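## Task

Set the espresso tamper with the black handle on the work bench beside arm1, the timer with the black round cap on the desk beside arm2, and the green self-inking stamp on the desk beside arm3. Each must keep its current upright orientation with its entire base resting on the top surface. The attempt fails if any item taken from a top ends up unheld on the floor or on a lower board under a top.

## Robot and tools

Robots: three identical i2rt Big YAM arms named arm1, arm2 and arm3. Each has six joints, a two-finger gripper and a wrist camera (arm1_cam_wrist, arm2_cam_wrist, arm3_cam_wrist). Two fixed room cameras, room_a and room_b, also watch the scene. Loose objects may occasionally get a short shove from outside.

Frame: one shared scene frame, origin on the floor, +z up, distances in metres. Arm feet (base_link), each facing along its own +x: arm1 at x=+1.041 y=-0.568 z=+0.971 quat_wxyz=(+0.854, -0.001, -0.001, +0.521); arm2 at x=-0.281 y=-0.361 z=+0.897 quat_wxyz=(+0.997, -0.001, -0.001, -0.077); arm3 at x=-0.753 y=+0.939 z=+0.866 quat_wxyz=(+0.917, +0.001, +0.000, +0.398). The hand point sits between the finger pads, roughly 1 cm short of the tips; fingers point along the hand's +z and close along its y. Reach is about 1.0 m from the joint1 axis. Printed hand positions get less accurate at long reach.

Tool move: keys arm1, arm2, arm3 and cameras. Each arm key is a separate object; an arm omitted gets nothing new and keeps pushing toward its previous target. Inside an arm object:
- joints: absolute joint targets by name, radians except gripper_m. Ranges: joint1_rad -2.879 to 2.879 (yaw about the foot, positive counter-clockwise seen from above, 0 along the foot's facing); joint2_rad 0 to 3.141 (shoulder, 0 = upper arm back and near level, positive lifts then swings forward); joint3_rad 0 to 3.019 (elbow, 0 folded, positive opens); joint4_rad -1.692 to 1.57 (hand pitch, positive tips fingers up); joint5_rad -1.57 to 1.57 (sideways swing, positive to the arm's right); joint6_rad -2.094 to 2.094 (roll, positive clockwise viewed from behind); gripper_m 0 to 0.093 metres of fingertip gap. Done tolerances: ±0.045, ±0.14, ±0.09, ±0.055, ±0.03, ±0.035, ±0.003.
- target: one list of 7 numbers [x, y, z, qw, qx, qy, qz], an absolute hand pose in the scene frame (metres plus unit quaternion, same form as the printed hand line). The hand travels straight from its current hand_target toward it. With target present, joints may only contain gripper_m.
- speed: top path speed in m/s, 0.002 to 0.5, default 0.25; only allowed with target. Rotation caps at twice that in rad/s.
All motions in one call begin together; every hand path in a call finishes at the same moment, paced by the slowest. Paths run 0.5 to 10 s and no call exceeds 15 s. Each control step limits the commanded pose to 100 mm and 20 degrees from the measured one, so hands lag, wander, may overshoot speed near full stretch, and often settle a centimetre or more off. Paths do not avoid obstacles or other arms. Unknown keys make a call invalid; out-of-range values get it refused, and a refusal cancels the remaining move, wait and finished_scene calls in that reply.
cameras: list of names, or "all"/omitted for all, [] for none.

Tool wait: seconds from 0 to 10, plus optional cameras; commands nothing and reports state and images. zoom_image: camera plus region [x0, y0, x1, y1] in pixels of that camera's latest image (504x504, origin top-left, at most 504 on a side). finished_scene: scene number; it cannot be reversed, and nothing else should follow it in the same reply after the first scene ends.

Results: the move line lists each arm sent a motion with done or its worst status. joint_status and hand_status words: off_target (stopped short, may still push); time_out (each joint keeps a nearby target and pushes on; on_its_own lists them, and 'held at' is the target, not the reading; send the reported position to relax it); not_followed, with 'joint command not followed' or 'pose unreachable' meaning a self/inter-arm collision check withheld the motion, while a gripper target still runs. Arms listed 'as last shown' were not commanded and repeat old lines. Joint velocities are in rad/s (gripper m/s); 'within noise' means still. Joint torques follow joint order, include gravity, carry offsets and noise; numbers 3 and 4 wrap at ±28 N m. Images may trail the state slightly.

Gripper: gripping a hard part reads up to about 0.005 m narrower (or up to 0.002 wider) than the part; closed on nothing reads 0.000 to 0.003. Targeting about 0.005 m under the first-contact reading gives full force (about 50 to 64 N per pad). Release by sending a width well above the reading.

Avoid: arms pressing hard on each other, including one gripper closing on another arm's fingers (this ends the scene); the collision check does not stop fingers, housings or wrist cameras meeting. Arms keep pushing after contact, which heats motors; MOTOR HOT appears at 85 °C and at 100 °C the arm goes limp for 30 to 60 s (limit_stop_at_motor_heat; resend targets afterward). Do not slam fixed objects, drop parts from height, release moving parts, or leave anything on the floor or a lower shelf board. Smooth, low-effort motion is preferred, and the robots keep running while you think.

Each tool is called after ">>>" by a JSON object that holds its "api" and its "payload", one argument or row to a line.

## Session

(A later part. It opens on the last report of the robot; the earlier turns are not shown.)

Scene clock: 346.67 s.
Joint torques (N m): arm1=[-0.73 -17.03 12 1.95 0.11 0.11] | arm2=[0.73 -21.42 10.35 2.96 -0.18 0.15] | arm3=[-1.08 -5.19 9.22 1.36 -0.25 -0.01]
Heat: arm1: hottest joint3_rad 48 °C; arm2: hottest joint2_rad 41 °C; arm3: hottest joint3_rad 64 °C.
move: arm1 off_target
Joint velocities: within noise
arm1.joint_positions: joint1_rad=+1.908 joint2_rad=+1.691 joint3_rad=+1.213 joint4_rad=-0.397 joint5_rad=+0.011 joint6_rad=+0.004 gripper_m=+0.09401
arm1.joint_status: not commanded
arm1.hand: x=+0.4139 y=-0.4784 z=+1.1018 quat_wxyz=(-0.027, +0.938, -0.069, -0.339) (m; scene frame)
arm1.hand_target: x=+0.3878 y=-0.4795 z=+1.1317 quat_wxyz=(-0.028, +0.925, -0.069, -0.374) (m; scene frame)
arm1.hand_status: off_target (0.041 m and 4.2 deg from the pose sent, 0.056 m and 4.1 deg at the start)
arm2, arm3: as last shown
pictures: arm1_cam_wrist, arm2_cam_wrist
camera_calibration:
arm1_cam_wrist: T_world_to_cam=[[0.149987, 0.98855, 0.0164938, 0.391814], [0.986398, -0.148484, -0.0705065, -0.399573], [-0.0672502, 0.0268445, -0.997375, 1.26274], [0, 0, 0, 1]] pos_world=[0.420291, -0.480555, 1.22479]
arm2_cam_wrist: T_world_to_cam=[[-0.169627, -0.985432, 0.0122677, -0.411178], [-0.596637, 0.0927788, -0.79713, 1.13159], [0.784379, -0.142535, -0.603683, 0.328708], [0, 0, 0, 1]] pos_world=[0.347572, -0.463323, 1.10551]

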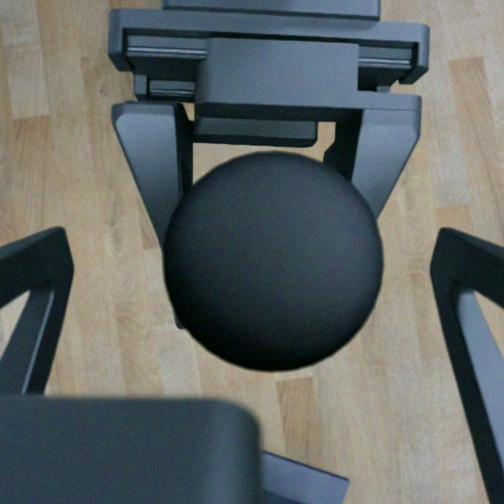

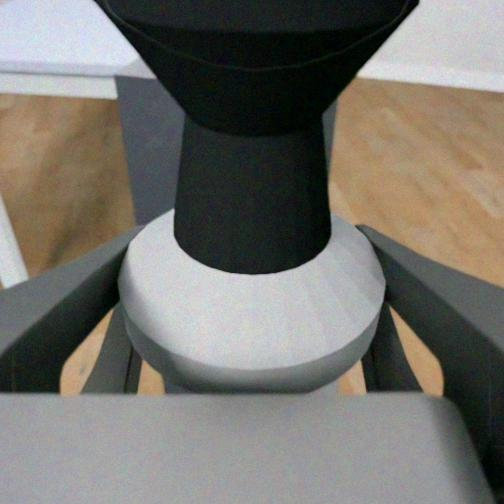

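>>> {"api": "move", "payload": {
  "arm1": {"target":[0.385,-0.470,1.131,0.0278,-0.9247,0.0687,0.3736],"speed":0.15},
  "cameras": ["arm1_cam_wrist"]
}}

>>> {"api": "move", "payload": {
  "arm1": {"joints":{"gripper_m":0.052}},
  "cameras": ["arm1_cam_wrist","arm2_cam_wrist"]
}}

Scene clock: 358.73 s.
Joint torques (N m): arm1=[-2.02 -16.79 12.27 1.91 -0.05 -0.03] | arm2=[0.15 -21.25 10.37 2.89 -0.15 0.16] | arm3=[-1.32 -5.13 9.18 1.35 -0.25 -0.02]
Heat: arm1: hottest joint3_rad 48 °C; arm2: hottest joint2_rad 42 °C; arm3: hottest joint3_rad 62 °C.
move: arm1 off_target
Joint velocities: within noise
arm1.joint_positions: joint1_rad=+1.907 joint2_rad=+1.691 joint3_rad=+1.213 joint4_rad=-0.397 joint5_rad=+0.005 joint6_rad=+0.004 gripper_m=+0.09401
arm1.joint_status: not commanded
arm1.hand: x=+0.4138 y=-0.4788 z=+1.1018 quat_wxyz=(-0.024, +0.938, -0.068, -0.339) (m; scene frame)
arm1.hand_target: x=+0.3880 y=-0.4703 z=+1.1318 quat_wxyz=(-0.028, +0.925, -0.069, -0.374) (m; scene frame)
arm1.hand_status: off_target (0.042 m and 4.2 deg from the pose sent, 0.042 m and 4.2 deg at the start)
arm2, arm3: as last shown
pictures: arm1_cam_wrist
camera_calibration:
arm1_cam_wrist: T_world_to_cam=[[0.147023, 0.989067, 0.0114395, 0.39921], [0.986788, -0.145869, -0.0705163, -0.398424], [-0.0680767, 0.0216559, -0.997445, 1.26068], [0, 0, 0, 1]] pos_world=[0.420289, -0.480264, 1.22479]

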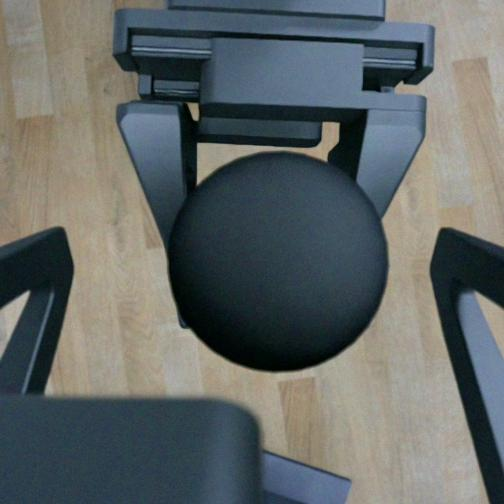

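Scene clock: 359.40 s.
Joint torques (N m): arm1=[-1.9 -16.85 12.3 1.92 -0.03 -0.03] | arm2=[0.91 -21.3 10.4 2.82 -0.18 0.18] | arm3=[-1.14 -5.36 9.22 1.35 -0.25 -0.03]
Heat: arm1: hottest joint3_rad 48 °C; arm2: hottest joint2_rad 42 °C; arm3: hottest joint3_rad 62 °C.
move: arm1 done
Joint velocities: within noise
arm1.joint_positions: joint1_rad=+1.906 joint2_rad=+1.691 joint3_rad=+1.213 joint4_rad=-0.397 joint5_rad=+0.005 joint6_rad=+0.004 gripper_m=+0.05220
arm1.joint_status: all done
arm1.hand: x=+0.4139 y=-0.4783 z=+1.1018 quat_wxyz=(-0.025, +0.938, -0.069, -0.339) (m; scene frame)
arm1.hand_target: x=+0.3880 y=-0.4704 z=+1.1319 quat_wxyz=(-0.028, +0.925, -0.069, -0.374) (m; scene frame)
arm1.hand_status: not commanded
arm2, arm3: as last shown
pictures: arm1_cam_wrist, arm2_cam_wrist
camera_calibration:
arm1_cam_wrist: T_world_to_cam=[[0.147825, 0.988947, 0.0114792, 0.398357], [0.986668, -0.146666, -0.0705332, -0.398776], [-0.06807, 0.0217528, -0.997443, 1.26072], [0, 0, 0, 1]] pos_world=[0.420389, -0.479865, 1.22479]
arm2_cam_wrist: T_world_to_cam=[[-0.169627, -0.985432, 0.0122677, -0.411178], [-0.596637, 0.0927788, -0.79713, 1.13159], [0.784379, -0.142535, -0.603683, 0.328708], [0, 0, 0, 1]] pos_world=[0.347572, -0.463323, 1.10551]

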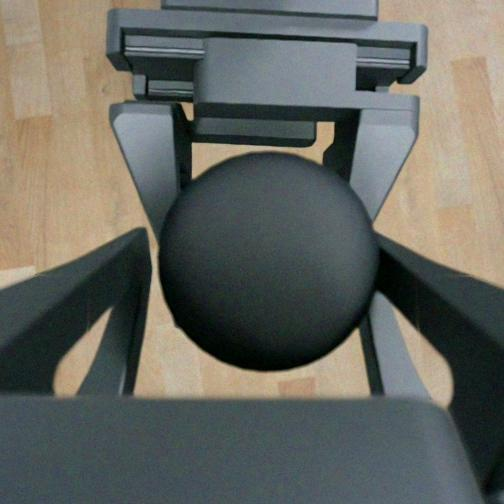

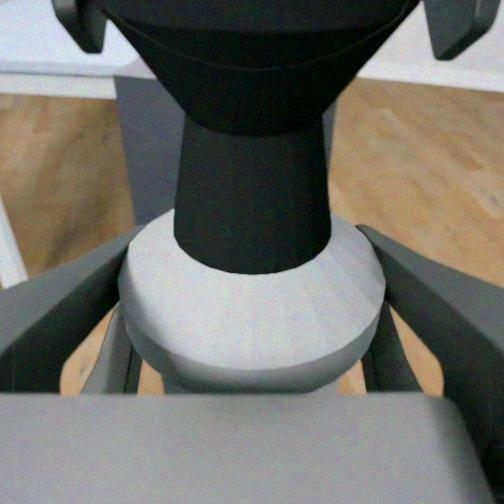

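>>> {"api": "move", "payload": {
  "arm1": {"joints":{"gripper_m":0.036}},
  "cameras": []
}}

>>> {"api": "move", "payload": {
  "arm2": {"joints":{"gripper_m":0.085}},
  "cameras": ["arm1_cam_wrist","arm2_cam_wrist"]
}}

Scene clock: 370.90 s.
Joint torques (N m): arm1=[-1.55 -16.79 12.23 1.92 -0.05 -0.03] | arm2=[0.44 -21.48 10.22 3.02 -0.17 0.11] | arm3=[-1.26 -5.25 9.22 1.31 -0.26 -0.01]
Heat: arm1: hottest joint3_rad 49 °C; arm2: hottest joint2_rad 42 °C; arm3: hottest joint3_rad 60 °C.
move: arm1 off_target
Joint velocities: within noise
arm1.joint_positions: joint1_rad=+1.902 joint2_rad=+1.691 joint3_rad=+1.214 joint4_rad=-0.397 joint5_rad=+0.005 joint6_rad=+0.004 gripper_m=+0.04403
arm1.joint_status: gripper_m off_target (ended at +0.04406, target +0.03600)
arm1.hand: x=+0.4140 y=-0.4756 z=+1.1020 quat_wxyz=(-0.025, +0.938, -0.071, -0.339) (m; scene frame)
arm1.hand_target: x=+0.3880 y=-0.4704 z=+1.1318 quat_wxyz=(-0.028, +0.925, -0.069, -0.374) (m; scene frame)
arm1.hand_status: not commanded
arm2.joint_positions: joint1_rad=-0.004 joint2_rad=+2.029 joint3_rad=+1.115 joint4_rad=+0.898 joint5_rad=+0.018 joint6_rad=-0.008 gripper_m=+0.05100
arm2.joint_status: not commanded
arm2.hand: x=+0.4412 y=-0.4801 z=+1.0314 quat_wxyz=(-0.699, -0.060, -0.710, +0.065) (m; scene frame)
arm2.hand_target: x=+0.4495 y=-0.4778 z=+1.0652 quat_wxyz=(-0.723, -0.058, -0.685, +0.061) (m; scene frame)
arm2.hand_status: not commanded
arm3: as last shown
pictures: none
No camera images: "cameras" was empty.

Scene clock: 371.67 s.
Joint torques (N m): arm1=[-1.61 -19.49 12.12 1.88 -0.04 -0.03] | arm2=[0.67 -20.42 10.26 2.92 -0.18 0.16] | arm3=[-1.2 -5.25 9.22 1.33 -0.25 -0.02]
Heat: arm1: hottest joint3_rad 49 °C; arm2: hottest joint2_rad 42 °C; arm3: hottest joint3_rad 60 °C.
move: arm2 done
Joint velocities: within noise
arm1.joint_positions: joint1_rad=+1.902 joint2_rad=+1.719 joint3_rad=+1.214 joint4_rad=-0.397 joint5_rad=+0.005 joint6_rad=+0.004 gripper_m=+0.04403
arm1.joint_status: not commanded
arm1.hand: x=+0.4142 y=-0.4757 z=+1.0847 quat_wxyz=(-0.024, +0.942, -0.071, -0.326) (m; scene frame)
arm1.hand_target: x=+0.3880 y=-0.4704 z=+1.1319 quat_wxyz=(-0.028, +0.925, -0.069, -0.374) (m; scene frame)
arm1.hand_status: not commanded
arm2.joint_positions: joint1_rad=-0.004 joint2_rad=+2.029 joint3_rad=+1.115 joint4_rad=+0.900 joint5_rad=+0.018 joint6_rad=-0.008 gripper_m=+0.08493
arm2.joint_status: all done
arm2.hand: x=+0.4412 y=-0.4801 z=+1.0323 quat_wxyz=(-0.700, -0.060, -0.709, +0.065) (m; scene frame)
arm2.hand_target: x=+0.4495 y=-0.4778 z=+1.0652 quat_wxyz=(-0.724, -0.058, -0.685, +0.061) (m; scene frame)
arm2.hand_status: not commanded
arm3: as last shown
pictures: arm1_cam_wrist, arm2_cam_wrist
camera_calibration:
arm1_cam_wrist: T_world_to_cam=[[0.151582, 0.988375, 0.0117092, 0.393832], [0.987617, -0.15096, -0.0426952, -0.432595], [-0.0404312, 0.018036, -0.99902, 1.23212], [0, 0, 0, 1]] pos_world=[0.417357, -0.47678, 1.20783]
arm2_cam_wrist: T_world_to_cam=[[-0.170089, -0.985379, 0.00985132, -0.408749], [-0.594095, 0.0945625, -0.798817, 1.13381], [0.786206, -0.141723, -0.601493, 0.326486], [0, 0, 0, 1]] pos_world=[0.347383, -0.463718, 1.10611]

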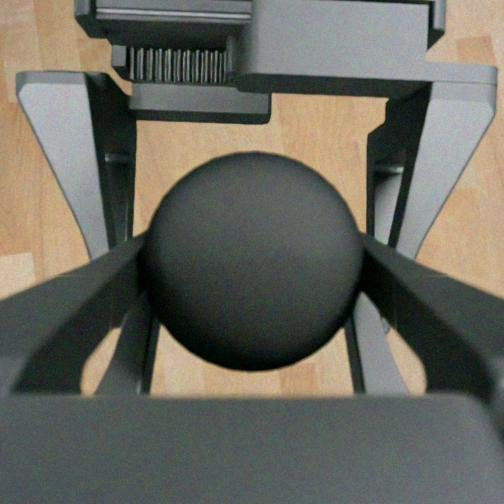

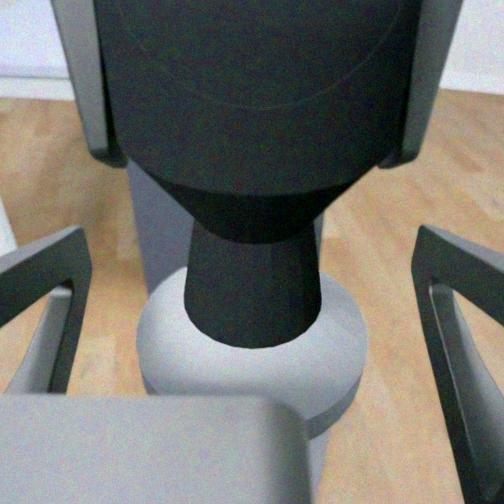

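>>> {"api": "move", "payload": {
  "arm2": {"target":[0.25,-0.448,1.08,0.7239,0.0535,0.6870,-0.0564],"speed":0.25},
  "cameras": ["arm1_cam_wrist","arm2_cam_wrist"]
}}

>>> {"api": "move", "payload": {
  "arm1": {"target":[0.50,-0.485,1.24,0.0278,-0.9247,0.0687,0.3736],"speed":0.25},
  "cameras": ["arm1_cam_wrist","arm2_cam_wrist"]
}}

>>> {"api": "move", "payload": {
  "arm1": {"joints":{"joint1_rad":-0.836}},
  "arm3": {"joints":{"joint1_rad":-1.6}}
}}

Scene clock: 399.93 s.
Joint torques (N m): arm1=[-1.55 -19.43 12.08 1.88 -0.04 -0.04] | arm2=[-0.09 -14.68 6.13 2.74 -0.19 0.16] | arm3=[-1.49 -5.19 9.24 1.33 -0.24 -0.01]
Heat: arm1: hottest joint3_rad 49 °C; arm2: hottest joint2_rad 43 °C; arm3: hottest joint3_rad 58 °C.
move: arm2 off_target
Joint velocities: within noise
arm1, arm3: as last shown
arm2.joint_positions: joint1_rad=-0.004 joint2_rad=+1.647 joint3_rad=+0.547 joint4_rad=+1.110 joint5_rad=-0.006 joint6_rad=-0.008 gripper_m=+0.08495
arm2.joint_status: not commanded
arm2.hand: x=+0.2524 y=-0.4456 z=+1.0628 quat_wxyz=(-0.709, -0.051, -0.701, +0.057) (m; scene frame)
arm2.hand_target: x=+0.2500 y=-0.4480 z=+1.0798 quat_wxyz=(-0.723, -0.053, -0.686, +0.056) (m; scene frame)
arm2.hand_status: off_target (0.018 m and 2.4 deg from the pose sent, 0.200 m and 4.0 deg at the start)
pictures: arm1_cam_wrist, arm2_cam_wrist
camera_calibration:
arm1_cam_wrist: T_world_to_cam=[[0.151582, 0.988375, 0.0117092, 0.393832], [0.987617, -0.15096, -0.0426952, -0.432595], [-0.0404312, 0.018036, -0.99902, 1.23212], [0, 0, 0, 1]] pos_world=[0.417357, -0.47678, 1.20783]
arm2_cam_wrist: T_world_to_cam=[[-0.146917, -0.989099, 0.00991156, -0.414794], [-0.577381, 0.0776176, -0.812777, 1.04581], [0.803148, -0.125134, -0.582491, 0.48098], [0, 0, 0, 1]] pos_world=[0.156593, -0.431259, 1.13429]

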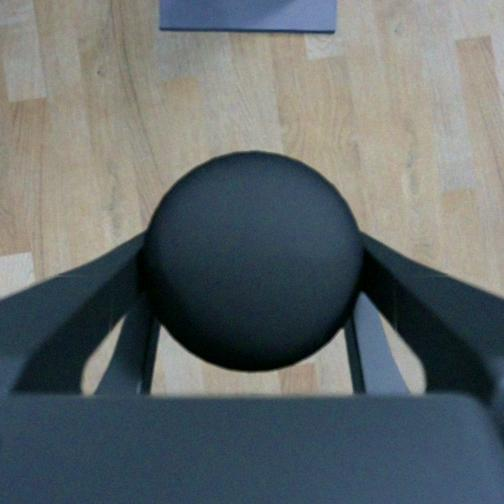

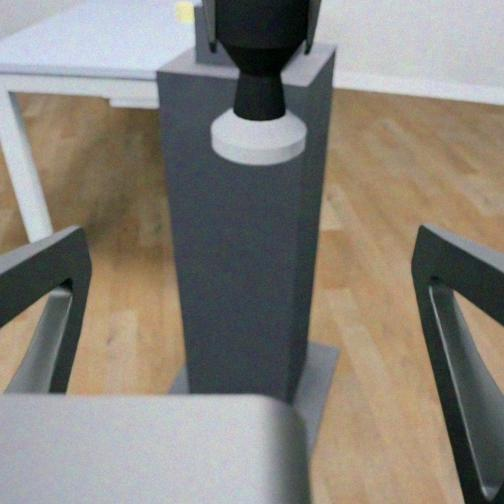

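Scene clock: 401.47 s.
Joint torques (N m): arm1=[-1.9 -15.38 9.21 1.42 -0.05 -0.06] | arm2=[-0.03 -13.74 6.24 2.74 -0.16 0.13] | arm3=[-1.55 -5.3 9.2 1.31 -0.25 -0.01]
Heat: arm1: hottest joint3_rad 49 °C; arm2: hottest joint2_rad 43 °C; arm3: hottest joint3_rad 58 °C.
move: arm1 off_target
Joint velocities: within noise
arm1.joint_positions: joint1_rad=+1.902 joint2_rad=+1.351 joint3_rad=+1.144 joint4_rad=-0.630 joint5_rad=+0.002 joint6_rad=+0.004 gripper_m=+0.04403
arm1.joint_status: not commanded
arm1.hand: x=+0.5006 y=-0.4886 z=+1.2217 quat_wxyz=(-0.025, +0.931, -0.070, -0.357) (m; scene frame)
arm1.hand_target: x=+0.5003 y=-0.4852 z=+1.2398 quat_wxyz=(-0.028, +0.925, -0.069, -0.373) (m; scene frame)
arm1.hand_status: off_target (0.019 m and 2.1 deg from the pose sent, 0.178 m and 5.8 deg at the start)
arm2: as last shown
arm2.hand_target: x=+0.2500 y=-0.4481 z=+1.0798 quat_wxyz=(-0.723, -0.053, -0.686, +0.057) (m; scene frame)
arm3.joint_positions: joint1_rad=-2.044 joint2_rad=+1.100 joint3_rad=+1.197 joint4_rad=-1.057 joint5_rad=+0.001 joint6_rad=+0.000 gripper_m=+0.07996
arm3.joint_status: not commanded
arm3.hand: x=-0.6065 y=+0.5308 z=+1.1976 quat_wxyz=(-0.244, -0.549, -0.781, +0.173) (m; scene frame)
arm3.hand_target: x=-0.6057 y=+0.5315 z=+1.1987 quat_wxyz=(-0.245, -0.547, -0.782, +0.171) (m; scene frame)
arm3.hand_status: not commanded
pictures: arm1_cam_wrist, arm2_cam_wrist
camera_calibration:
arm1_cam_wrist: T_world_to_cam=[[0.150399, 0.988585, 0.00889643, 0.395944], [0.983017, -0.148582, -0.107709, -0.43108], [-0.105157, 0.0249446, -0.994143, 1.40252], [0, 0, 0, 1]] pos_world=[0.511694, -0.49046, 1.34435]
arm2_cam_wrist: T_world_to_cam=[[-0.146917, -0.989099, 0.00991156, -0.414794], [-0.577381, 0.0776176, -0.812777, 1.04581], [0.803148, -0.125134, -0.582491, 0.48098], [0, 0, 0, 1]] pos_world=[0.156593, -0.431259, 1.13429]

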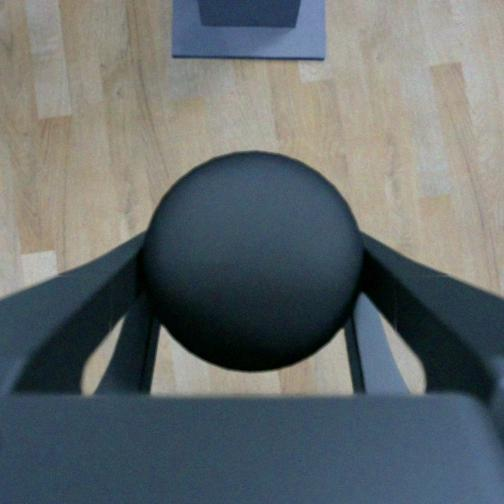

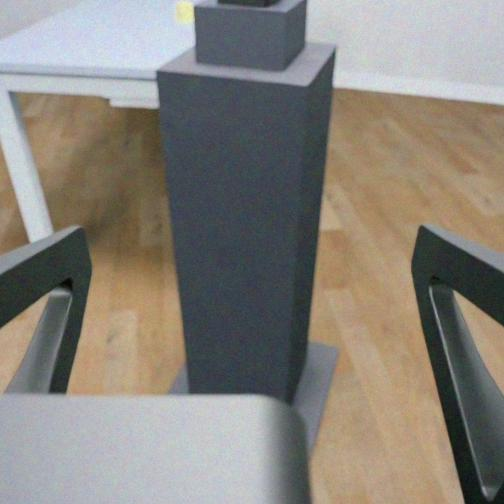

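Scene clock: 403.90 s.
Joint torques (N m): arm1=[-1.2 -16.38 9.28 1.43 -0.02 -0.06] | arm2=[-0.21 -14.15 6.17 2.71 -0.22 0.17] | arm3=[-0.62 -5.19 9.21 1.33 -0.16 -0.02]
Heat: arm1: hottest joint3_rad 49 °C; arm2: hottest joint2_rad 42 °C; arm3: hottest joint3_rad 58 °C.
move: arm1 done; arm3 done
Joint velocities: within noise
arm1.joint_positions: joint1_rad=-0.838 joint2_rad=+1.362 joint3_rad=+1.144 joint4_rad=-0.630 joint5_rad=+0.001 joint6_rad=+0.004 gripper_m=+0.04405
arm1.joint_status: all done
arm1.hand: x=+1.5690 y=-0.4285 z=+1.2180 quat_wxyz=(-0.352, +0.118, -0.928, -0.045) (m; scene frame)
arm1.hand_target: x=+1.5681 y=-0.4271 z=+1.2419 quat_wxyz=(-0.373, +0.122, -0.918, -0.048) (m; scene frame)
arm1.hand_status: not commanded
arm2: as last shown
arm3.joint_positions: joint1_rad=-1.606 joint2_rad=+1.100 joint3_rad=+1.197 joint4_rad=-1.057 joint5_rad=-0.001 joint6_rad=+0.000 gripper_m=+0.07996
arm3.joint_status: all done
arm3.hand: x=-0.4471 y=+0.6314 z=+1.1975 quat_wxyz=(-0.277, -0.366, -0.881, +0.114) (m; scene frame)
arm3.hand_target: x=-0.4452 y=+0.6340 z=+1.1986 quat_wxyz=(-0.277, -0.362, -0.883, +0.113) (m; scene frame)
arm3.hand_status: not commanded
pictures: arm1_cam_wrist, arm2_cam_wrist, arm3_cam_wrist, room_a, room_b
camera_calibration:
arm1_cam_wrist: T_world_to_cam=[[0.24837, -0.968599, 0.0113241, -0.819479], [-0.963454, -0.248228, -0.100694, 1.53002], [0.100343, 0.0140992, -0.994853, 1.1835], [0, 0, 0, 1]] pos_world=[1.55888, -0.430638, 1.34076]
arm2_cam_wrist: T_world_to_cam=[[-0.146917, -0.989099, 0.00991156, -0.414794], [-0.577381, 0.0776176, -0.812777, 1.04581], [0.803148, -0.125134, -0.582491, 0.48098], [0, 0, 0, 1]] pos_world=[0.156593, -0.431259, 1.13429]
arm3_cam_wrist: T_world_to_cam=[[-0.705039, -0.709135, -0.00695645, 0.14104], [-0.709115, 0.70483, 0.019242, -0.781588], [-0.00874203, 0.0184993, -0.999791, 1.30628], [0, 0, 0, 1]] pos_world=[-0.443378, 0.626739, 1.32203]

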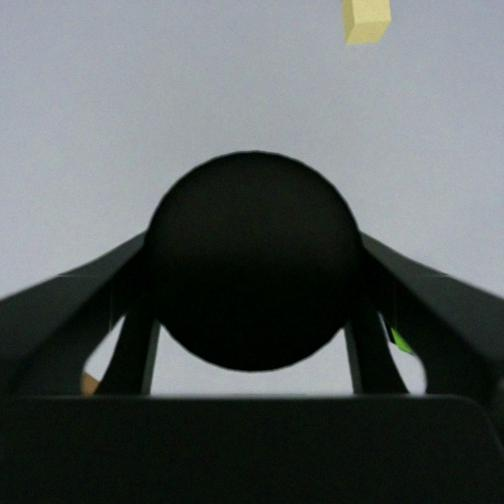

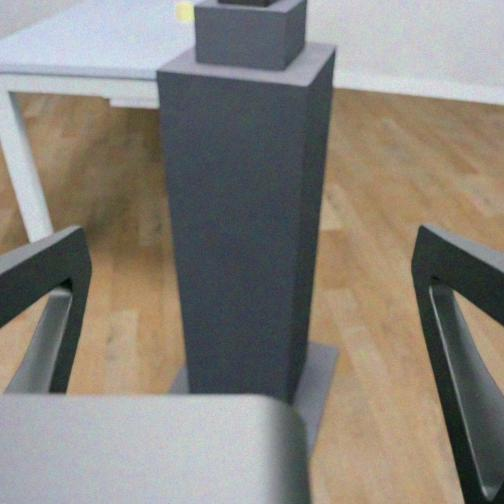

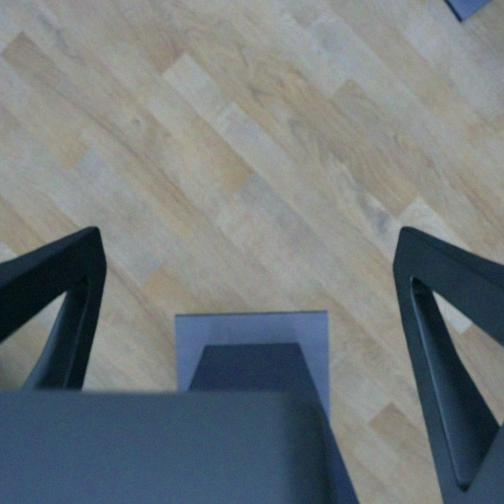

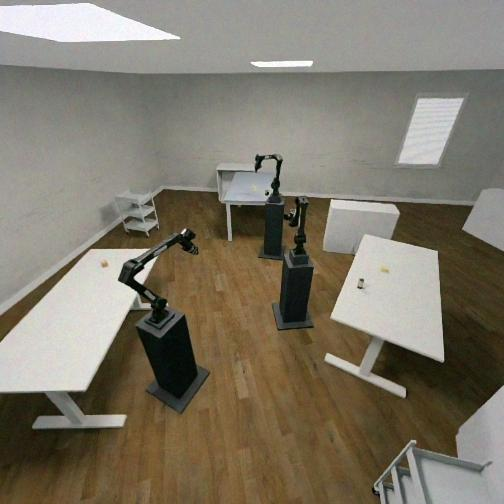

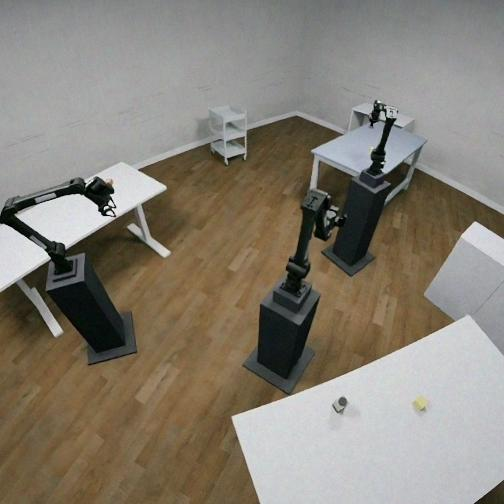

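>>> {"api": "move", "payload": {
  "arm1": {"target":[1.556,-0.430,0.895,0.3633,-0.1223,0.9223,0.0482],"speed":0.25},
  "cameras": ["arm1_cam_wrist","room_a"]
}}

>>> {"api": "zoom_image", "payload": {
  "camera": "room_a",
  "region": [220, 150, 320, 250]
}}

Scene clock: 424.23 s.
Joint torques (N m): arm1=[-1.03 -17.2 3.99 2.33 -0.05 -0.04] | arm2=[-0.03 -13.92 6.35 2.8 -0.22 0.17] | arm3=[-0.97 -5.19 9.24 1.31 -0.15 -0.02]
Heat: arm1: hottest joint3_rad 50 °C; arm2: hottest joint2_rad 40 °C; arm3: hottest joint3_rad 57 °C.
move: arm1 off_target
Joint velocities: within noise
arm1.joint_positions: joint1_rad=-0.838 joint2_rad=+1.954 joint3_rad=+0.743 joint4_rad=+0.330 joint5_rad=-0.001 joint6_rad=+0.004 gripper_m=+0.04405
arm1.joint_status: not commanded
arm1.hand: x=+1.5426 y=-0.4359 z=+0.8791 quat_wxyz=(-0.336, +0.119, -0.933, -0.044) (m; scene frame)
arm1.hand_target: x=+1.5557 y=-0.4300 z=+0.8953 quat_wxyz=(-0.363, +0.122, -0.922, -0.048) (m; scene frame)
arm1.hand_status: off_target (0.022 m and 3.4 deg from the pose sent, 0.323 m and 1.6 deg at the start)
arm2, arm3: as last shown
pictures: arm1_cam_wrist, room_a
camera_calibration:
arm1_cam_wrist: T_world_to_cam=[[0.249584, -0.968298, 0.0103317, -0.817016], [-0.965931, -0.249699, -0.0680279, 1.4431], [0.0684511, 0.00699889, -0.99763, 0.897613], [0, 0, 0, 1]] pos_world=[1.5364, -0.437058, 1.0021]

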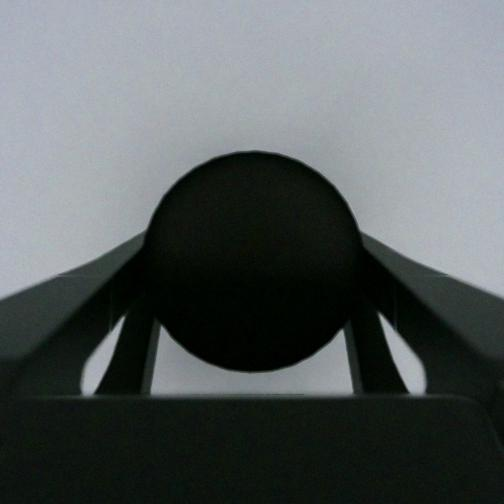

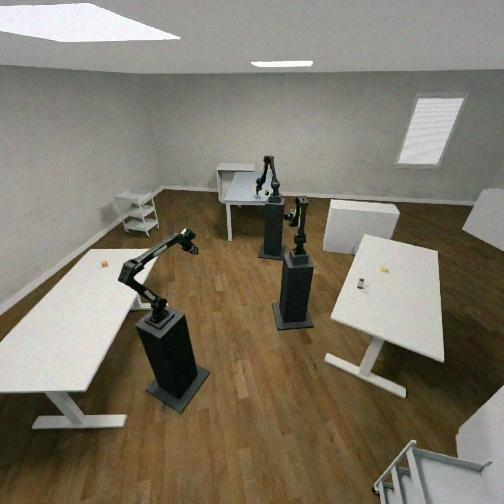

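Scaled by 5.040 from the camera's 504x504 image, which has a finer 720x720 frame.

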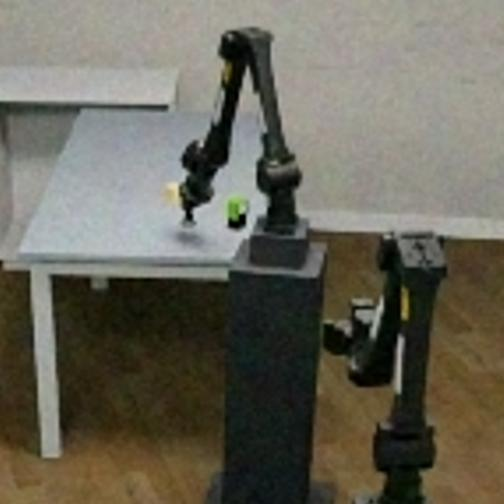

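>>> {"api": "move", "payload": {
  "arm1": {"target":[1.553,-0.431,0.857,0.3633,-0.1223,0.9223,0.0482],"speed":0.1},
  "cameras": ["room_a"]
}}

>>> {"api": "zoom_image", "payload": {
  "camera": "room_a",
  "region": [220, 150, 320, 250]
}}

>>> {"api": "move", "payload": {
  "arm1": {"target":[1.553,-0.431,0.845,0.3633,-0.1223,0.9223,0.0482],"speed":0.05},
  "cameras": ["room_a"]
}}

>>> {"api": "zoom_image", "payload": {
  "camera": "room_a",
  "region": [220, 150, 320, 250]
}}

Scene clock: 441.37 s.
Joint torques (N m): arm1=[-1.08 -17.26 3.52 2.41 -0.04 -0.05] | arm2=[0.03 -14.45 6.17 2.97 -0.24 0.16] | arm3=[-0.91 -5.25 9.21 1.33 -0.15 -0.02]
Heat: arm1: hottest joint3_rad 47 °C; arm2: hottest joint2_rad 39 °C; arm3: hottest joint3_rad 56 °C.
move: arm1 off_target
Joint velocities: within noise
arm1.joint_positions: joint1_rad=-0.838 joint2_rad=+2.063 joint3_rad=+0.743 joint4_rad=+0.439 joint5_rad=-0.001 joint6_rad=+0.004 gripper_m=+0.04405
arm1.joint_status: not commanded
arm1.hand: x=+1.5372 y=-0.4373 z=+0.8420 quat_wxyz=(-0.336, +0.119, -0.933, -0.044) (m; scene frame)
arm1.hand_target: x=+1.5526 y=-0.4310 z=+0.8573 quat_wxyz=(-0.363, +0.122, -0.922, -0.048) (m; scene frame)
arm1.hand_status: off_target (0.023 m and 3.5 deg from the pose sent, 0.025 m and 3.4 deg at the start)
arm2, arm3: as last shown
pictures: room_a

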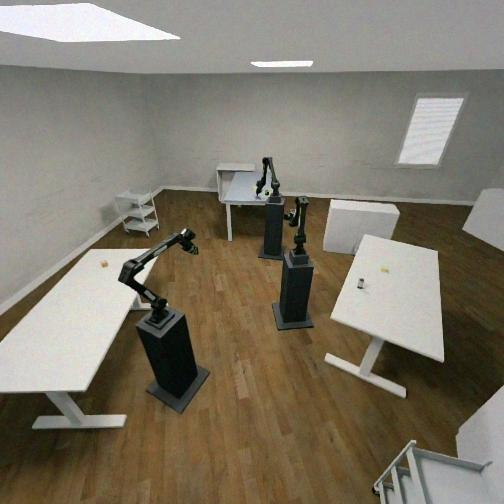

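Scaled by 5.040 from the camera's 504x504 image, which has a finer 720x720 frame.

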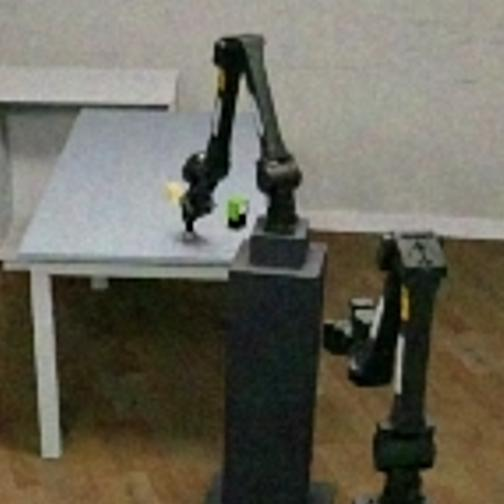

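Scene clock: 442.33 s.
Joint torques (N m): arm1=[-1.08 -16.26 3.82 2.54 -0.02 -0.04] | arm2=[-0.38 -14.62 6.11 2.84 -0.21 0.17] | arm3=[-0.91 -5.07 9.22 1.31 -0.16 -0.02]
Heat: arm1: hottest joint3_rad 47 °C; arm2: hottest joint2_rad 39 °C; arm3: hottest joint3_rad 56 °C.
move: arm1 off_target
Joint velocities: within noise
arm1.joint_positions: joint1_rad=-0.838 joint2_rad=+2.088 joint3_rad=+0.743 joint4_rad=+0.471 joint5_rad=-0.002 joint6_rad=+0.005 gripper_m=+0.04405
arm1.joint_status: not commanded
arm1.hand: x=+1.5368 y=-0.4373 z=+0.8350 quat_wxyz=(-0.339, +0.119, -0.932, -0.045) (m; scene frame)
arm1.hand_target: x=+1.5525 y=-0.4310 z=+0.8454 quat_wxyz=(-0.363, +0.122, -0.922, -0.048) (m; scene frame)
arm1.hand_status: off_target (0.020 m and 3.0 deg from the pose sent, 0.017 m and 3.5 deg at the start)
arm2, arm3: as last shown
pictures: room_a

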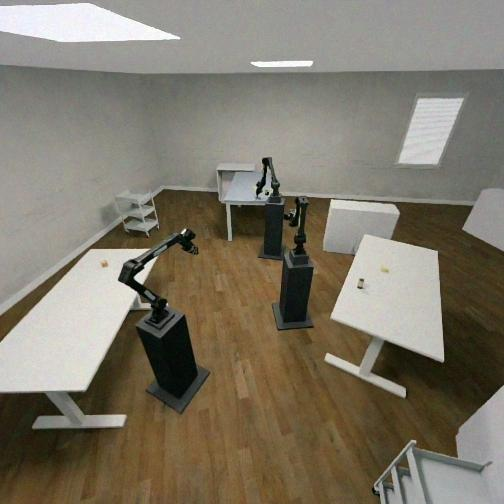

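Scaled by 5.040 from the camera's 504x504 image, which has a finer 720x720 frame.

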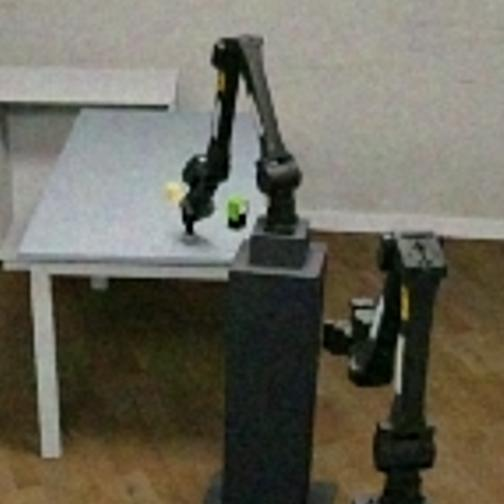

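>>> {"api": "move", "payload": {
  "arm1": {"target":[1.553,-0.431,0.838,0.3633,-0.1223,0.9223,0.0482],"speed":0.05},
  "cameras": []
}}

Scene clock: 455.73 s.
Joint torques (N m): arm1=[-1.03 -15.21 4.08 2.13 -0.02 -0.04] | arm2=[-0.85 -14.04 6.13 2.81 -0.25 0.15] | arm3=[-0.73 -5.25 9.21 1.33 -0.16 -0.02]
Heat: arm1: hottest joint3_rad 45 °C; arm2: hottest joint2_rad 39 °C; arm3: hottest joint3_rad 56 °C.
move: arm1 off_target
Joint velocities: within noise
arm1.joint_positions: joint1_rad=-0.838 joint2_rad=+2.096 joint3_rad=+0.743 joint4_rad=+0.496 joint5_rad=-0.002 joint6_rad=+0.005 gripper_m=+0.04405
arm1.joint_status: not commanded
arm1.hand: x=+1.5392 y=-0.4366 z=+0.8349 quat_wxyz=(-0.347, +0.119, -0.929, -0.046) (m; scene frame)
arm1.hand_target: x=+1.5527 y=-0.4310 z=+0.8385 quat_wxyz=(-0.363, +0.122, -0.922, -0.048) (m; scene frame)
arm1.hand_status: off_target (0.015 m and 2.1 deg from the pose sent, 0.018 m and 3.0 deg at the start)
arm2, arm3: as last shown
pictures: none
No camera images: "cameras" was empty.

>>> {"api": "move", "payload": {
  "arm1": {"joints":{"gripper_m":0.06}},
  "cameras": ["arm1_cam_wrist"]
}}

>>> {"api": "move", "payload": {
  "arm1": {"joints":{"gripper_m":0.093}},
  "cameras": ["arm1_cam_wrist"]
}}

>>> {"api": "move", "payload": {
  "arm1": {"target":[1.49,-0.447,1.0,0.3633,-0.1223,0.9223,0.0482],"speed":0.25},
  "cameras": ["arm1_cam_wrist","room_a"]
}}

>>> {"api": "zoom_image", "payload": {
  "camera": "room_a",
  "region": [220, 150, 320, 250]
}}

Scene clock: 465.77 s.
Joint torques (N m): arm1=[-1.08 -15.44 4.1 1.96 -0.03 -0.04] | arm2=[-0.32 -13.74 6.26 2.82 -0.2 0.13] | arm3=[-0.79 -5.3 9.26 1.36 -0.16 -0.02]
Heat: arm1: hottest joint3_rad 44 °C; arm2: hottest joint2_rad 39 °C; arm3: hottest joint3_rad 56 °C.
move: arm1 done
Joint velocities: within noise
arm1.joint_positions: joint1_rad=-0.838 joint2_rad=+2.100 joint3_rad=+0.743 joint4_rad=+0.501 joint5_rad=-0.002 joint6_rad=+0.005 gripper_m=+0.05985
arm1.joint_status: all done
arm1.hand: x=+1.5391 y=-0.4367 z=+0.8339 quat_wxyz=(-0.347, +0.119, -0.929, -0.046) (m; scene frame)
arm1.hand_target: x=+1.5526 y=-0.4310 z=+0.8384 quat_wxyz=(-0.363, +0.122, -0.922, -0.048) (m; scene frame)
arm1.hand_status: not commanded
arm2, arm3: as last shown
pictures: arm1_cam_wrist
camera_calibration:
arm1_cam_wrist: T_world_to_cam=[[0.249876, -0.968235, 0.00909369, -0.81583], [-0.963967, -0.249638, -0.0919113, 1.45334], [0.0912619, 0.0142004, -0.995726, 0.819272], [0, 0, 0, 1]] pos_world=[1.53006, -0.43874, 0.956767]

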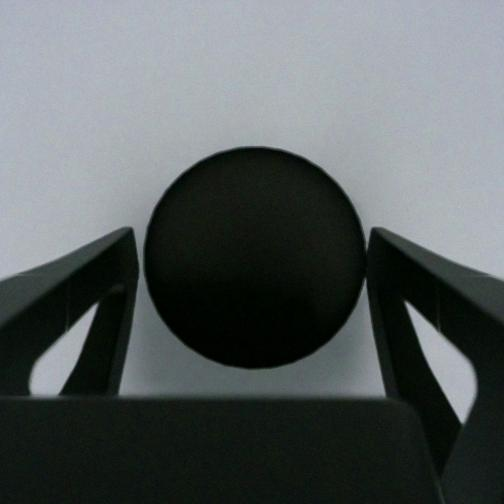

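Scene clock: 466.40 s.
Joint torques (N m): arm1=[-1.03 -15.5 4.07 2.02 -0.02 -0.04] | arm2=[-0.5 -14.56 6.15 2.74 -0.21 0.14] | arm3=[-0.79 -5.25 9.25 1.36 -0.15 -0.01]
Heat: arm1: hottest joint3_rad 44 °C; arm2: hottest joint2_rad 39 °C; arm3: hottest joint3_rad 56 °C.
move: arm1 done
Joint velocities: within noise
arm1.joint_positions: joint1_rad=-0.838 joint2_rad=+2.100 joint3_rad=+0.743 joint4_rad=+0.501 joint5_rad=-0.002 joint6_rad=+0.005 gripper_m=+0.09281
arm1.joint_status: all done
arm1.hand: x=+1.5391 y=-0.4367 z=+0.8339 quat_wxyz=(-0.347, +0.119, -0.929, -0.046) (m; scene frame)
arm1.hand_target: x=+1.5526 y=-0.4310 z=+0.8383 quat_wxyz=(-0.363, +0.122, -0.922, -0.048) (m; scene frame)
arm1.hand_status: not commanded
arm2.joint_positions: joint1_rad=-0.004 joint2_rad=+1.647 joint3_rad=+0.547 joint4_rad=+1.110 joint5_rad=-0.006 joint6_rad=-0.008 gripper_m=+0.08495
arm2.joint_status: not commanded
arm2.hand: x=+0.2524 y=-0.4456 z=+1.0628 quat_wxyz=(-0.709, -0.051, -0.701, +0.057) (m; scene frame)
arm2.hand_target: x=+0.2500 y=-0.4481 z=+1.0798 quat_wxyz=(-0.723, -0.053, -0.686, +0.057) (m; scene frame)
arm2.hand_status: not commanded
arm3: as last shown
pictures: arm1_cam_wrist
camera_calibration:
arm1_cam_wrist: T_world_to_cam=[[0.249876, -0.968235, 0.00909369, -0.81583], [-0.963967, -0.249638, -0.0919113, 1.45334], [0.0912619, 0.0142004, -0.995726, 0.819272], [0, 0, 0, 1]] pos_world=[1.53006, -0.43874, 0.956767]

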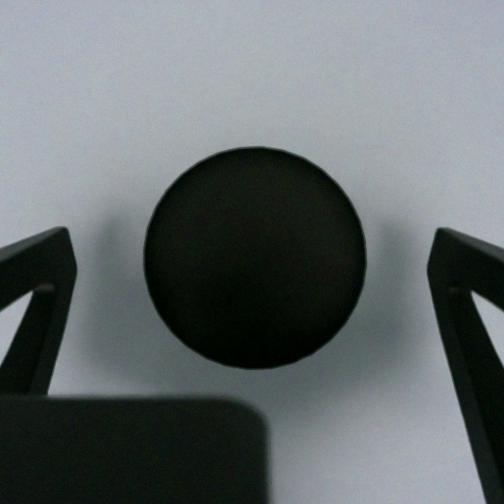

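Scene clock: 468.00 s.
Joint torques (N m): arm1=[-0.91 -12.92 5.14 0.95 0.01 -0.03] | arm2=[-0.32 -13.8 6.26 2.76 -0.18 0.13] | arm3=[-0.85 -5.25 9.26 1.33 -0.15 -0.01]
Heat: arm1: hottest joint3_rad 44 °C; arm2: hottest joint2_rad 39 °C; arm3: hottest joint3_rad 56 °C.
move: arm1 done
Joint velocities: within noise
arm1.joint_positions: joint1_rad=-0.838 joint2_rad=+1.510 joint3_rad=+0.592 joint4_rad=+0.103 joint5_rad=-0.002 joint6_rad=+0.005 gripper_m=+0.09290
arm1.joint_status: not commanded
arm1.hand: x=+1.4942 y=-0.4482 z=+1.0002 quat_wxyz=(-0.367, +0.118, -0.922, -0.048) (m; scene frame)
arm1.hand_target: x=+1.4901 y=-0.4469 z=+0.9999 quat_wxyz=(-0.363, +0.122, -0.922, -0.048) (m; scene frame)
arm1.hand_status: done (0.004 m and 0.6 deg from the pose sent, 0.173 m and 2.0 deg at the start)
arm2, arm3: as last shown
pictures: arm1_cam_wrist, room_a
camera_calibration:
arm1_cam_wrist: T_world_to_cam=[[0.249638, -0.968298, 0.00890908, -0.816827], [-0.959359, -0.248562, -0.13359, 1.45781], [0.131569, 0.0248021, -0.990997, 0.928854], [0, 0, 0, 1]] pos_world=[1.48026, -0.451613, 1.12252]

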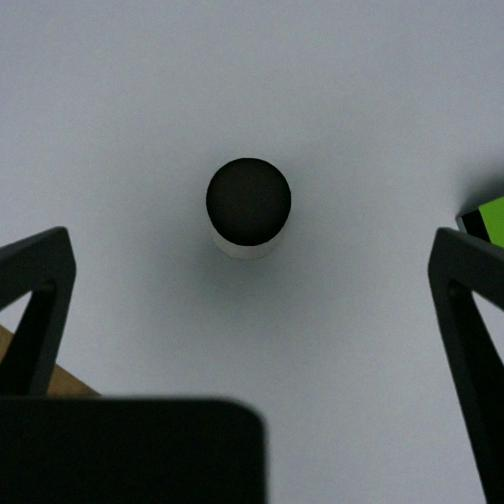

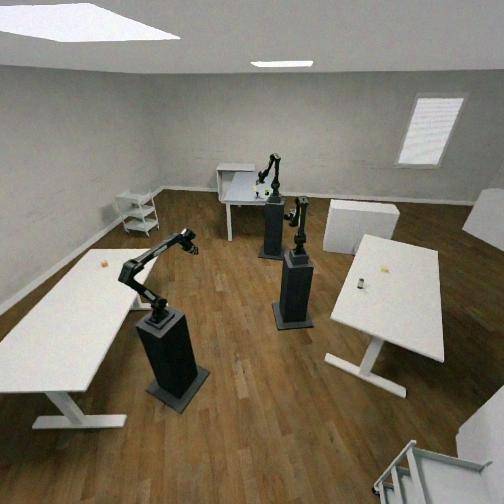

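Scaled by 5.040 from the camera's 504x504 image, which has a finer 720x720 frame.

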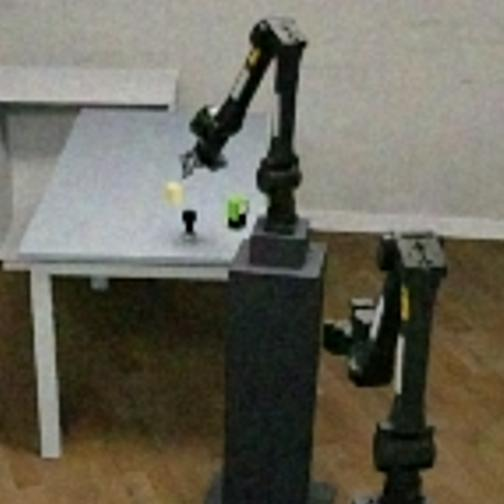

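>>> {"api": "move", "payload": {
  "arm1": {"target":[1.563,-0.645,0.912,0.3279,-0.2669,0.9010,0.0971],"speed":0.25},
  "cameras": ["arm1_cam_wrist"]
}}

Scene clock: 482.80 s.
Joint torques (N m): arm1=[-1.14 -15.5 7.05 0.42 -0.38 -0.12] | arm2=[-1.2 -14.27 6.22 2.78 -0.23 0.15] | arm3=[-0.79 -5.3 9.22 1.35 -0.15 -0.02]
Heat: arm1: hottest joint3_rad 44 °C; arm2: hottest joint2_rad 38 °C; arm3: hottest joint3_rad 55 °C.
move: arm1 off_target
Joint velocities: within noise
arm1.joint_positions: joint1_rad=-1.410 joint2_rad=+1.906 joint3_rad=+0.861 joint4_rad=-0.060 joint5_rad=-0.520 joint6_rad=-0.741 gripper_m=+0.09290
arm1.joint_status: not commanded
arm1.hand: x=+1.5462 y=-0.6413 z=+0.9061 quat_wxyz=(-0.319, +0.258, -0.906, -0.103) (m; scene frame)
arm1.hand_target: x=+1.5624 y=-0.6448 z=+0.9124 quat_wxyz=(-0.328, +0.267, -0.901, -0.097) (m; scene frame)
arm1.hand_status: off_target (0.018 m and 1.7 deg from the pose sent, 0.226 m and 18.7 deg at the start)
arm2: as last shown
arm3.joint_positions: joint1_rad=-1.606 joint2_rad=+1.100 joint3_rad=+1.197 joint4_rad=-1.057 joint5_rad=-0.001 joint6_rad=+0.000 gripper_m=+0.07996
arm3.joint_status: not commanded
arm3.hand: x=-0.4471 y=+0.6314 z=+1.1975 quat_wxyz=(-0.277, -0.366, -0.881, +0.114) (m; scene frame)
arm3.hand_target: x=-0.4452 y=+0.6340 z=+1.1986 quat_wxyz=(-0.277, -0.362, -0.883, +0.113) (m; scene frame)
arm3.hand_status: not commanded
pictures: arm1_cam_wrist
camera_calibration:
arm1_cam_wrist: T_world_to_cam=[[0.530414, -0.847678, -0.0101538, -1.35539], [-0.846518, -0.528969, -0.0599898, 1.02608], [0.045481, 0.0404148, -0.998147, 0.98314], [0, 0, 0, 1]] pos_world=[1.5428, -0.645905, 1.02911]

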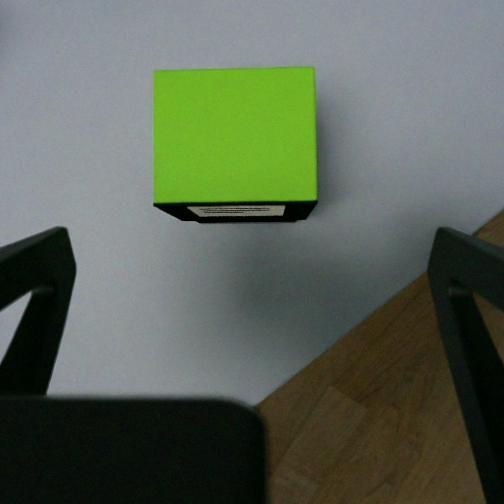

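>>> {"api": "move", "payload": {
  "arm1": {"target":[1.596,-0.617,0.852,0.3279,-0.2669,0.9010,0.0971],"speed":0.15},
  "cameras": ["arm1_cam_wrist"]
}}

Scene clock: 511.50 s.
Joint torques (N m): arm1=[-1.03 -17.08 5.93 1.54 -0.21 0.15] | arm2=[-0.79 -14.39 6.06 2.88 -0.22 0.14] | arm3=[-0.91 -5.25 9.24 1.35 -0.16 -0.02]
Heat: arm1: hottest joint3_rad 43 °C; arm2: hottest joint2_rad 38 °C; arm3: hottest joint3_rad 55 °C.
move: arm1 off_target
Joint velocities: within noise
arm1.joint_positions: joint1_rad=-1.334 joint2_rad=+2.093 joint3_rad=+0.943 joint4_rad=+0.058 joint5_rad=-0.487 joint6_rad=-0.690 gripper_m=+0.09290
arm1.joint_status: not commanded
arm1.hand: x=+1.5760 y=-0.6139 z=+0.8460 quat_wxyz=(-0.312, +0.268, -0.906, -0.106) (m; scene frame)
arm1.hand_target: x=+1.5954 y=-0.6169 z=+0.8527 quat_wxyz=(-0.328, +0.267, -0.901, -0.097) (m; scene frame)
arm1.hand_status: off_target (0.021 m and 2.2 deg from the pose sent, 0.077 m and 1.7 deg at the start)
arm2, arm3: as last shown
pictures: arm1_cam_wrist
camera_calibration:
arm1_cam_wrist: T_world_to_cam=[[0.548927, -0.835781, -0.0122213, -1.36879], [-0.835255, -0.547904, -0.0463836, 1.0213], [0.0320704, 0.0356692, -0.998849, 0.939568], [0, 0, 0, 1]] pos_world=[1.57428, -0.617945, 0.969129]

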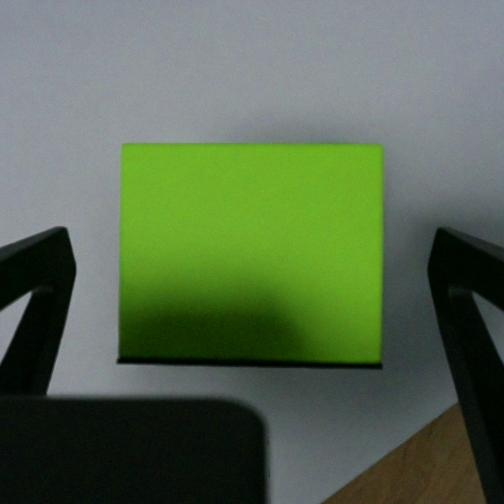

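>>> {"api": "move", "payload": {
  "arm1": {"joints":{"gripper_m":0.038}},
  "cameras": ["arm1_cam_wrist"]
}}

>>> {"api": "move", "payload": {
  "arm1": {"target":[1.58,-0.60,1.22,0.3744,0.0324,0.9266,-0.0131],"speed":0.25},
  "cameras": ["arm1_cam_wrist","room_a"]
}}

>>> {"api": "move", "payload": {
  "arm1": {"joints":{"joint1_rad":1.89}},
  "arm3": {"joints":{"joint1_rad":-2.042}},
  "cameras": ["arm1_cam_wrist","arm2_cam_wrist"]
}}

Scene clock: 523.40 s.
Joint torques (N m): arm1=[-1.03 -17.08 5.87 1.51 -0.23 0.14] | arm2=[-0.44 -14.33 6.2 2.77 -0.2 0.17] | arm3=[-0.79 -5.3 9.17 1.32 -0.16 -0.02]
Heat: arm1: hottest joint3_rad 43 °C; arm2: hottest joint2_rad 38 °C; arm3: hottest joint3_rad 55 °C.
move: arm1 off_target
Joint velocities: within noise
arm1.joint_positions: joint1_rad=-1.334 joint2_rad=+2.093 joint3_rad=+0.944 joint4_rad=+0.060 joint5_rad=-0.486 joint6_rad=-0.689 gripper_m=+0.05084
arm1.joint_status: gripper_m off_target (ended at +0.05087, target +0.03800)
arm1.hand: x=+1.5766 y=-0.6142 z=+0.8461 quat_wxyz=(-0.312, +0.268, -0.906, -0.105) (m; scene frame)
arm1.hand_target: x=+1.5952 y=-0.6169 z=+0.8525 quat_wxyz=(-0.328, +0.267, -0.901, -0.097) (m; scene frame)
arm1.hand_status: not commanded
arm2, arm3: as last shown
pictures: arm1_cam_wrist
camera_calibration:
arm1_cam_wrist: T_world_to_cam=[[0.548219, -0.836262, -0.0110735, -1.36947], [-0.835677, -0.547215, -0.0469025, 1.02312], [0.0331632, 0.0349667, -0.998838, 0.937396], [0, 0, 0, 1]] pos_world=[1.57468, -0.618146, 0.969129]

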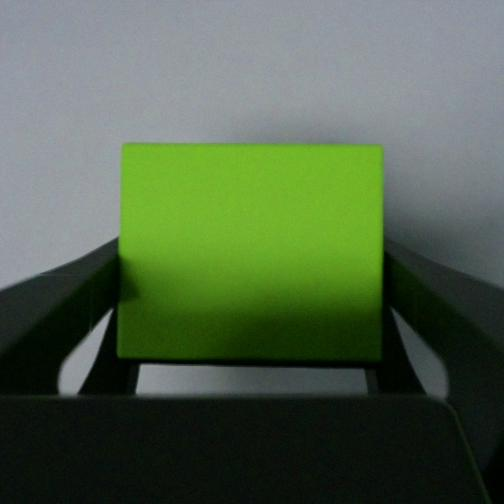

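Scene clock: 525.87 s.
Joint torques (N m): arm1=[-0.79 -12.45 12.82 1.09 0.11 0.16] | arm2=[-0.32 -14.56 6.24 2.88 -0.19 0.17] | arm3=[-0.67 -5.25 9.21 1.31 -0.15 -0.02]
Heat: arm1: hottest joint3_rad 43 °C; arm2: hottest joint2_rad 38 °C; arm3: hottest joint3_rad 55 °C.
move: arm1 off_target
Joint velocities: within noise
arm1.joint_positions: joint1_rad=-1.161 joint2_rad=+1.318 joint3_rad=+1.027 joint4_rad=-0.565 joint5_rad=+0.005 joint6_rad=-0.003 gripper_m=+0.05083
arm1.joint_status: not commanded
arm1.hand: x=+1.5605 y=-0.6023 z=+1.1889 quat_wxyz=(-0.350, -0.029, -0.936, +0.015) (m; scene frame)
arm1.hand_target: x=+1.5780 y=-0.5999 z=+1.2203 quat_wxyz=(-0.375, -0.032, -0.926, +0.013) (m; scene frame)
arm1.hand_status: off_target (0.037 m and 3.0 deg from the pose sent, 0.374 m and 37.9 deg at the start)
arm2, arm3: as last shown
pictures: arm1_cam_wrist, room_a
camera_calibration:
arm1_cam_wrist: T_world_to_cam=[[-0.0681468, -0.997495, 0.0189599, -0.517915], [-0.993522, 0.0661185, -0.0924264, 1.70212], [0.0909413, -0.0251357, -0.995539, 1.14965], [0, 0, 0, 1]] pos_world=[1.55125, -0.600262, 1.31167]

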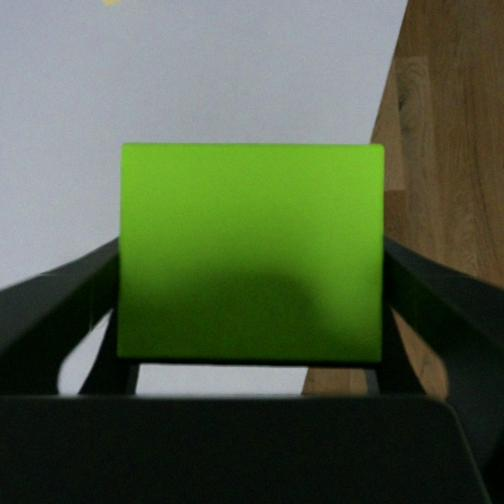

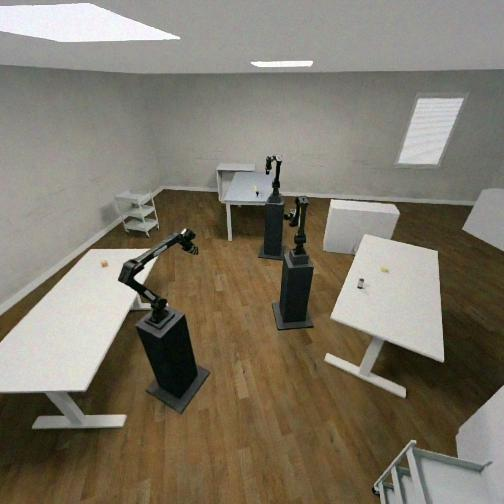

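Scene clock: 528.33 s.
Joint torques (N m): arm1=[-1.14 -14.27 11.49 1.02 0.09 0.13] | arm2=[-0.44 -14.68 6.15 2.58 -0.21 0.15] | arm3=[-1.79 -5.3 9.22 1.31 -0.16 0]
Heat: arm1: hottest joint3_rad 44 °C; arm2: hottest joint2_rad 38 °C; arm3: hottest joint3_rad 55 °C.
move: arm1 done; arm3 done
Joint velocities: within noise
arm1.joint_positions: joint1_rad=+1.888 joint2_rad=+1.337 joint3_rad=+1.046 joint4_rad=-0.566 joint5_rad=+0.006 joint6_rad=-0.001 gripper_m=+0.05086
arm1.joint_status: all done
arm1.hand: x=+0.5185 y=-0.4834 z=+1.1871 quat_wxyz=(-0.030, +0.934, -0.074, -0.347) (m; scene frame)
arm1.hand_target: x=+0.5083 y=-0.4824 z=+1.2177 quat_wxyz=(-0.030, +0.925, -0.078, -0.372) (m; scene frame)
arm1.hand_status: not commanded
arm2: as last shown
arm3.joint_positions: joint1_rad=-2.035 joint2_rad=+1.100 joint3_rad=+1.197 joint4_rad=-1.057 joint5_rad=-0.001 joint6_rad=+0.000 gripper_m=+0.07997
arm3.joint_status: all done
arm3.hand: x=-0.6024 y=+0.5322 z=+1.1976 quat_wxyz=(-0.246, -0.545, -0.783, +0.171) (m; scene frame)
arm3.hand_target: x=-0.6051 y=+0.5317 z=+1.1987 quat_wxyz=(-0.245, -0.547, -0.782, +0.171) (m; scene frame)
arm3.hand_status: not commanded
pictures: arm1_cam_wrist, arm2_cam_wrist
camera_calibration:
arm1_cam_wrist: T_world_to_cam=[[0.161876, 0.986683, 0.0159251, 0.373217], [0.983208, -0.159886, -0.0879716, -0.480636], [-0.0842539, 0.0298983, -0.995996, 1.36366], [0, 0, 0, 1]] pos_world=[0.527044, -0.485865, 1.30997]
arm2_cam_wrist: T_world_to_cam=[[-0.146917, -0.989099, 0.00991156, -0.414794], [-0.577381, 0.0776176, -0.812777, 1.04581], [0.803148, -0.125134, -0.582491, 0.48098], [0, 0, 0, 1]] pos_world=[0.156593, -0.431259, 1.13429]

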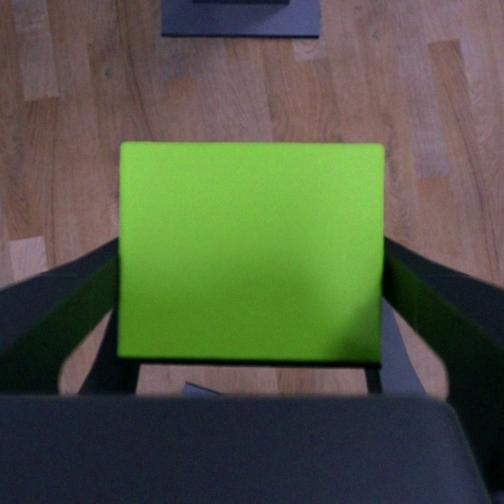

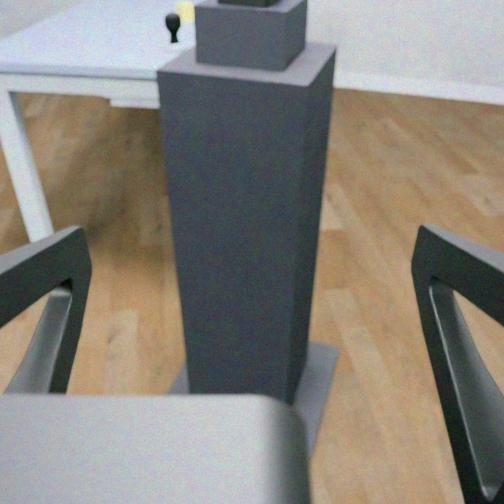

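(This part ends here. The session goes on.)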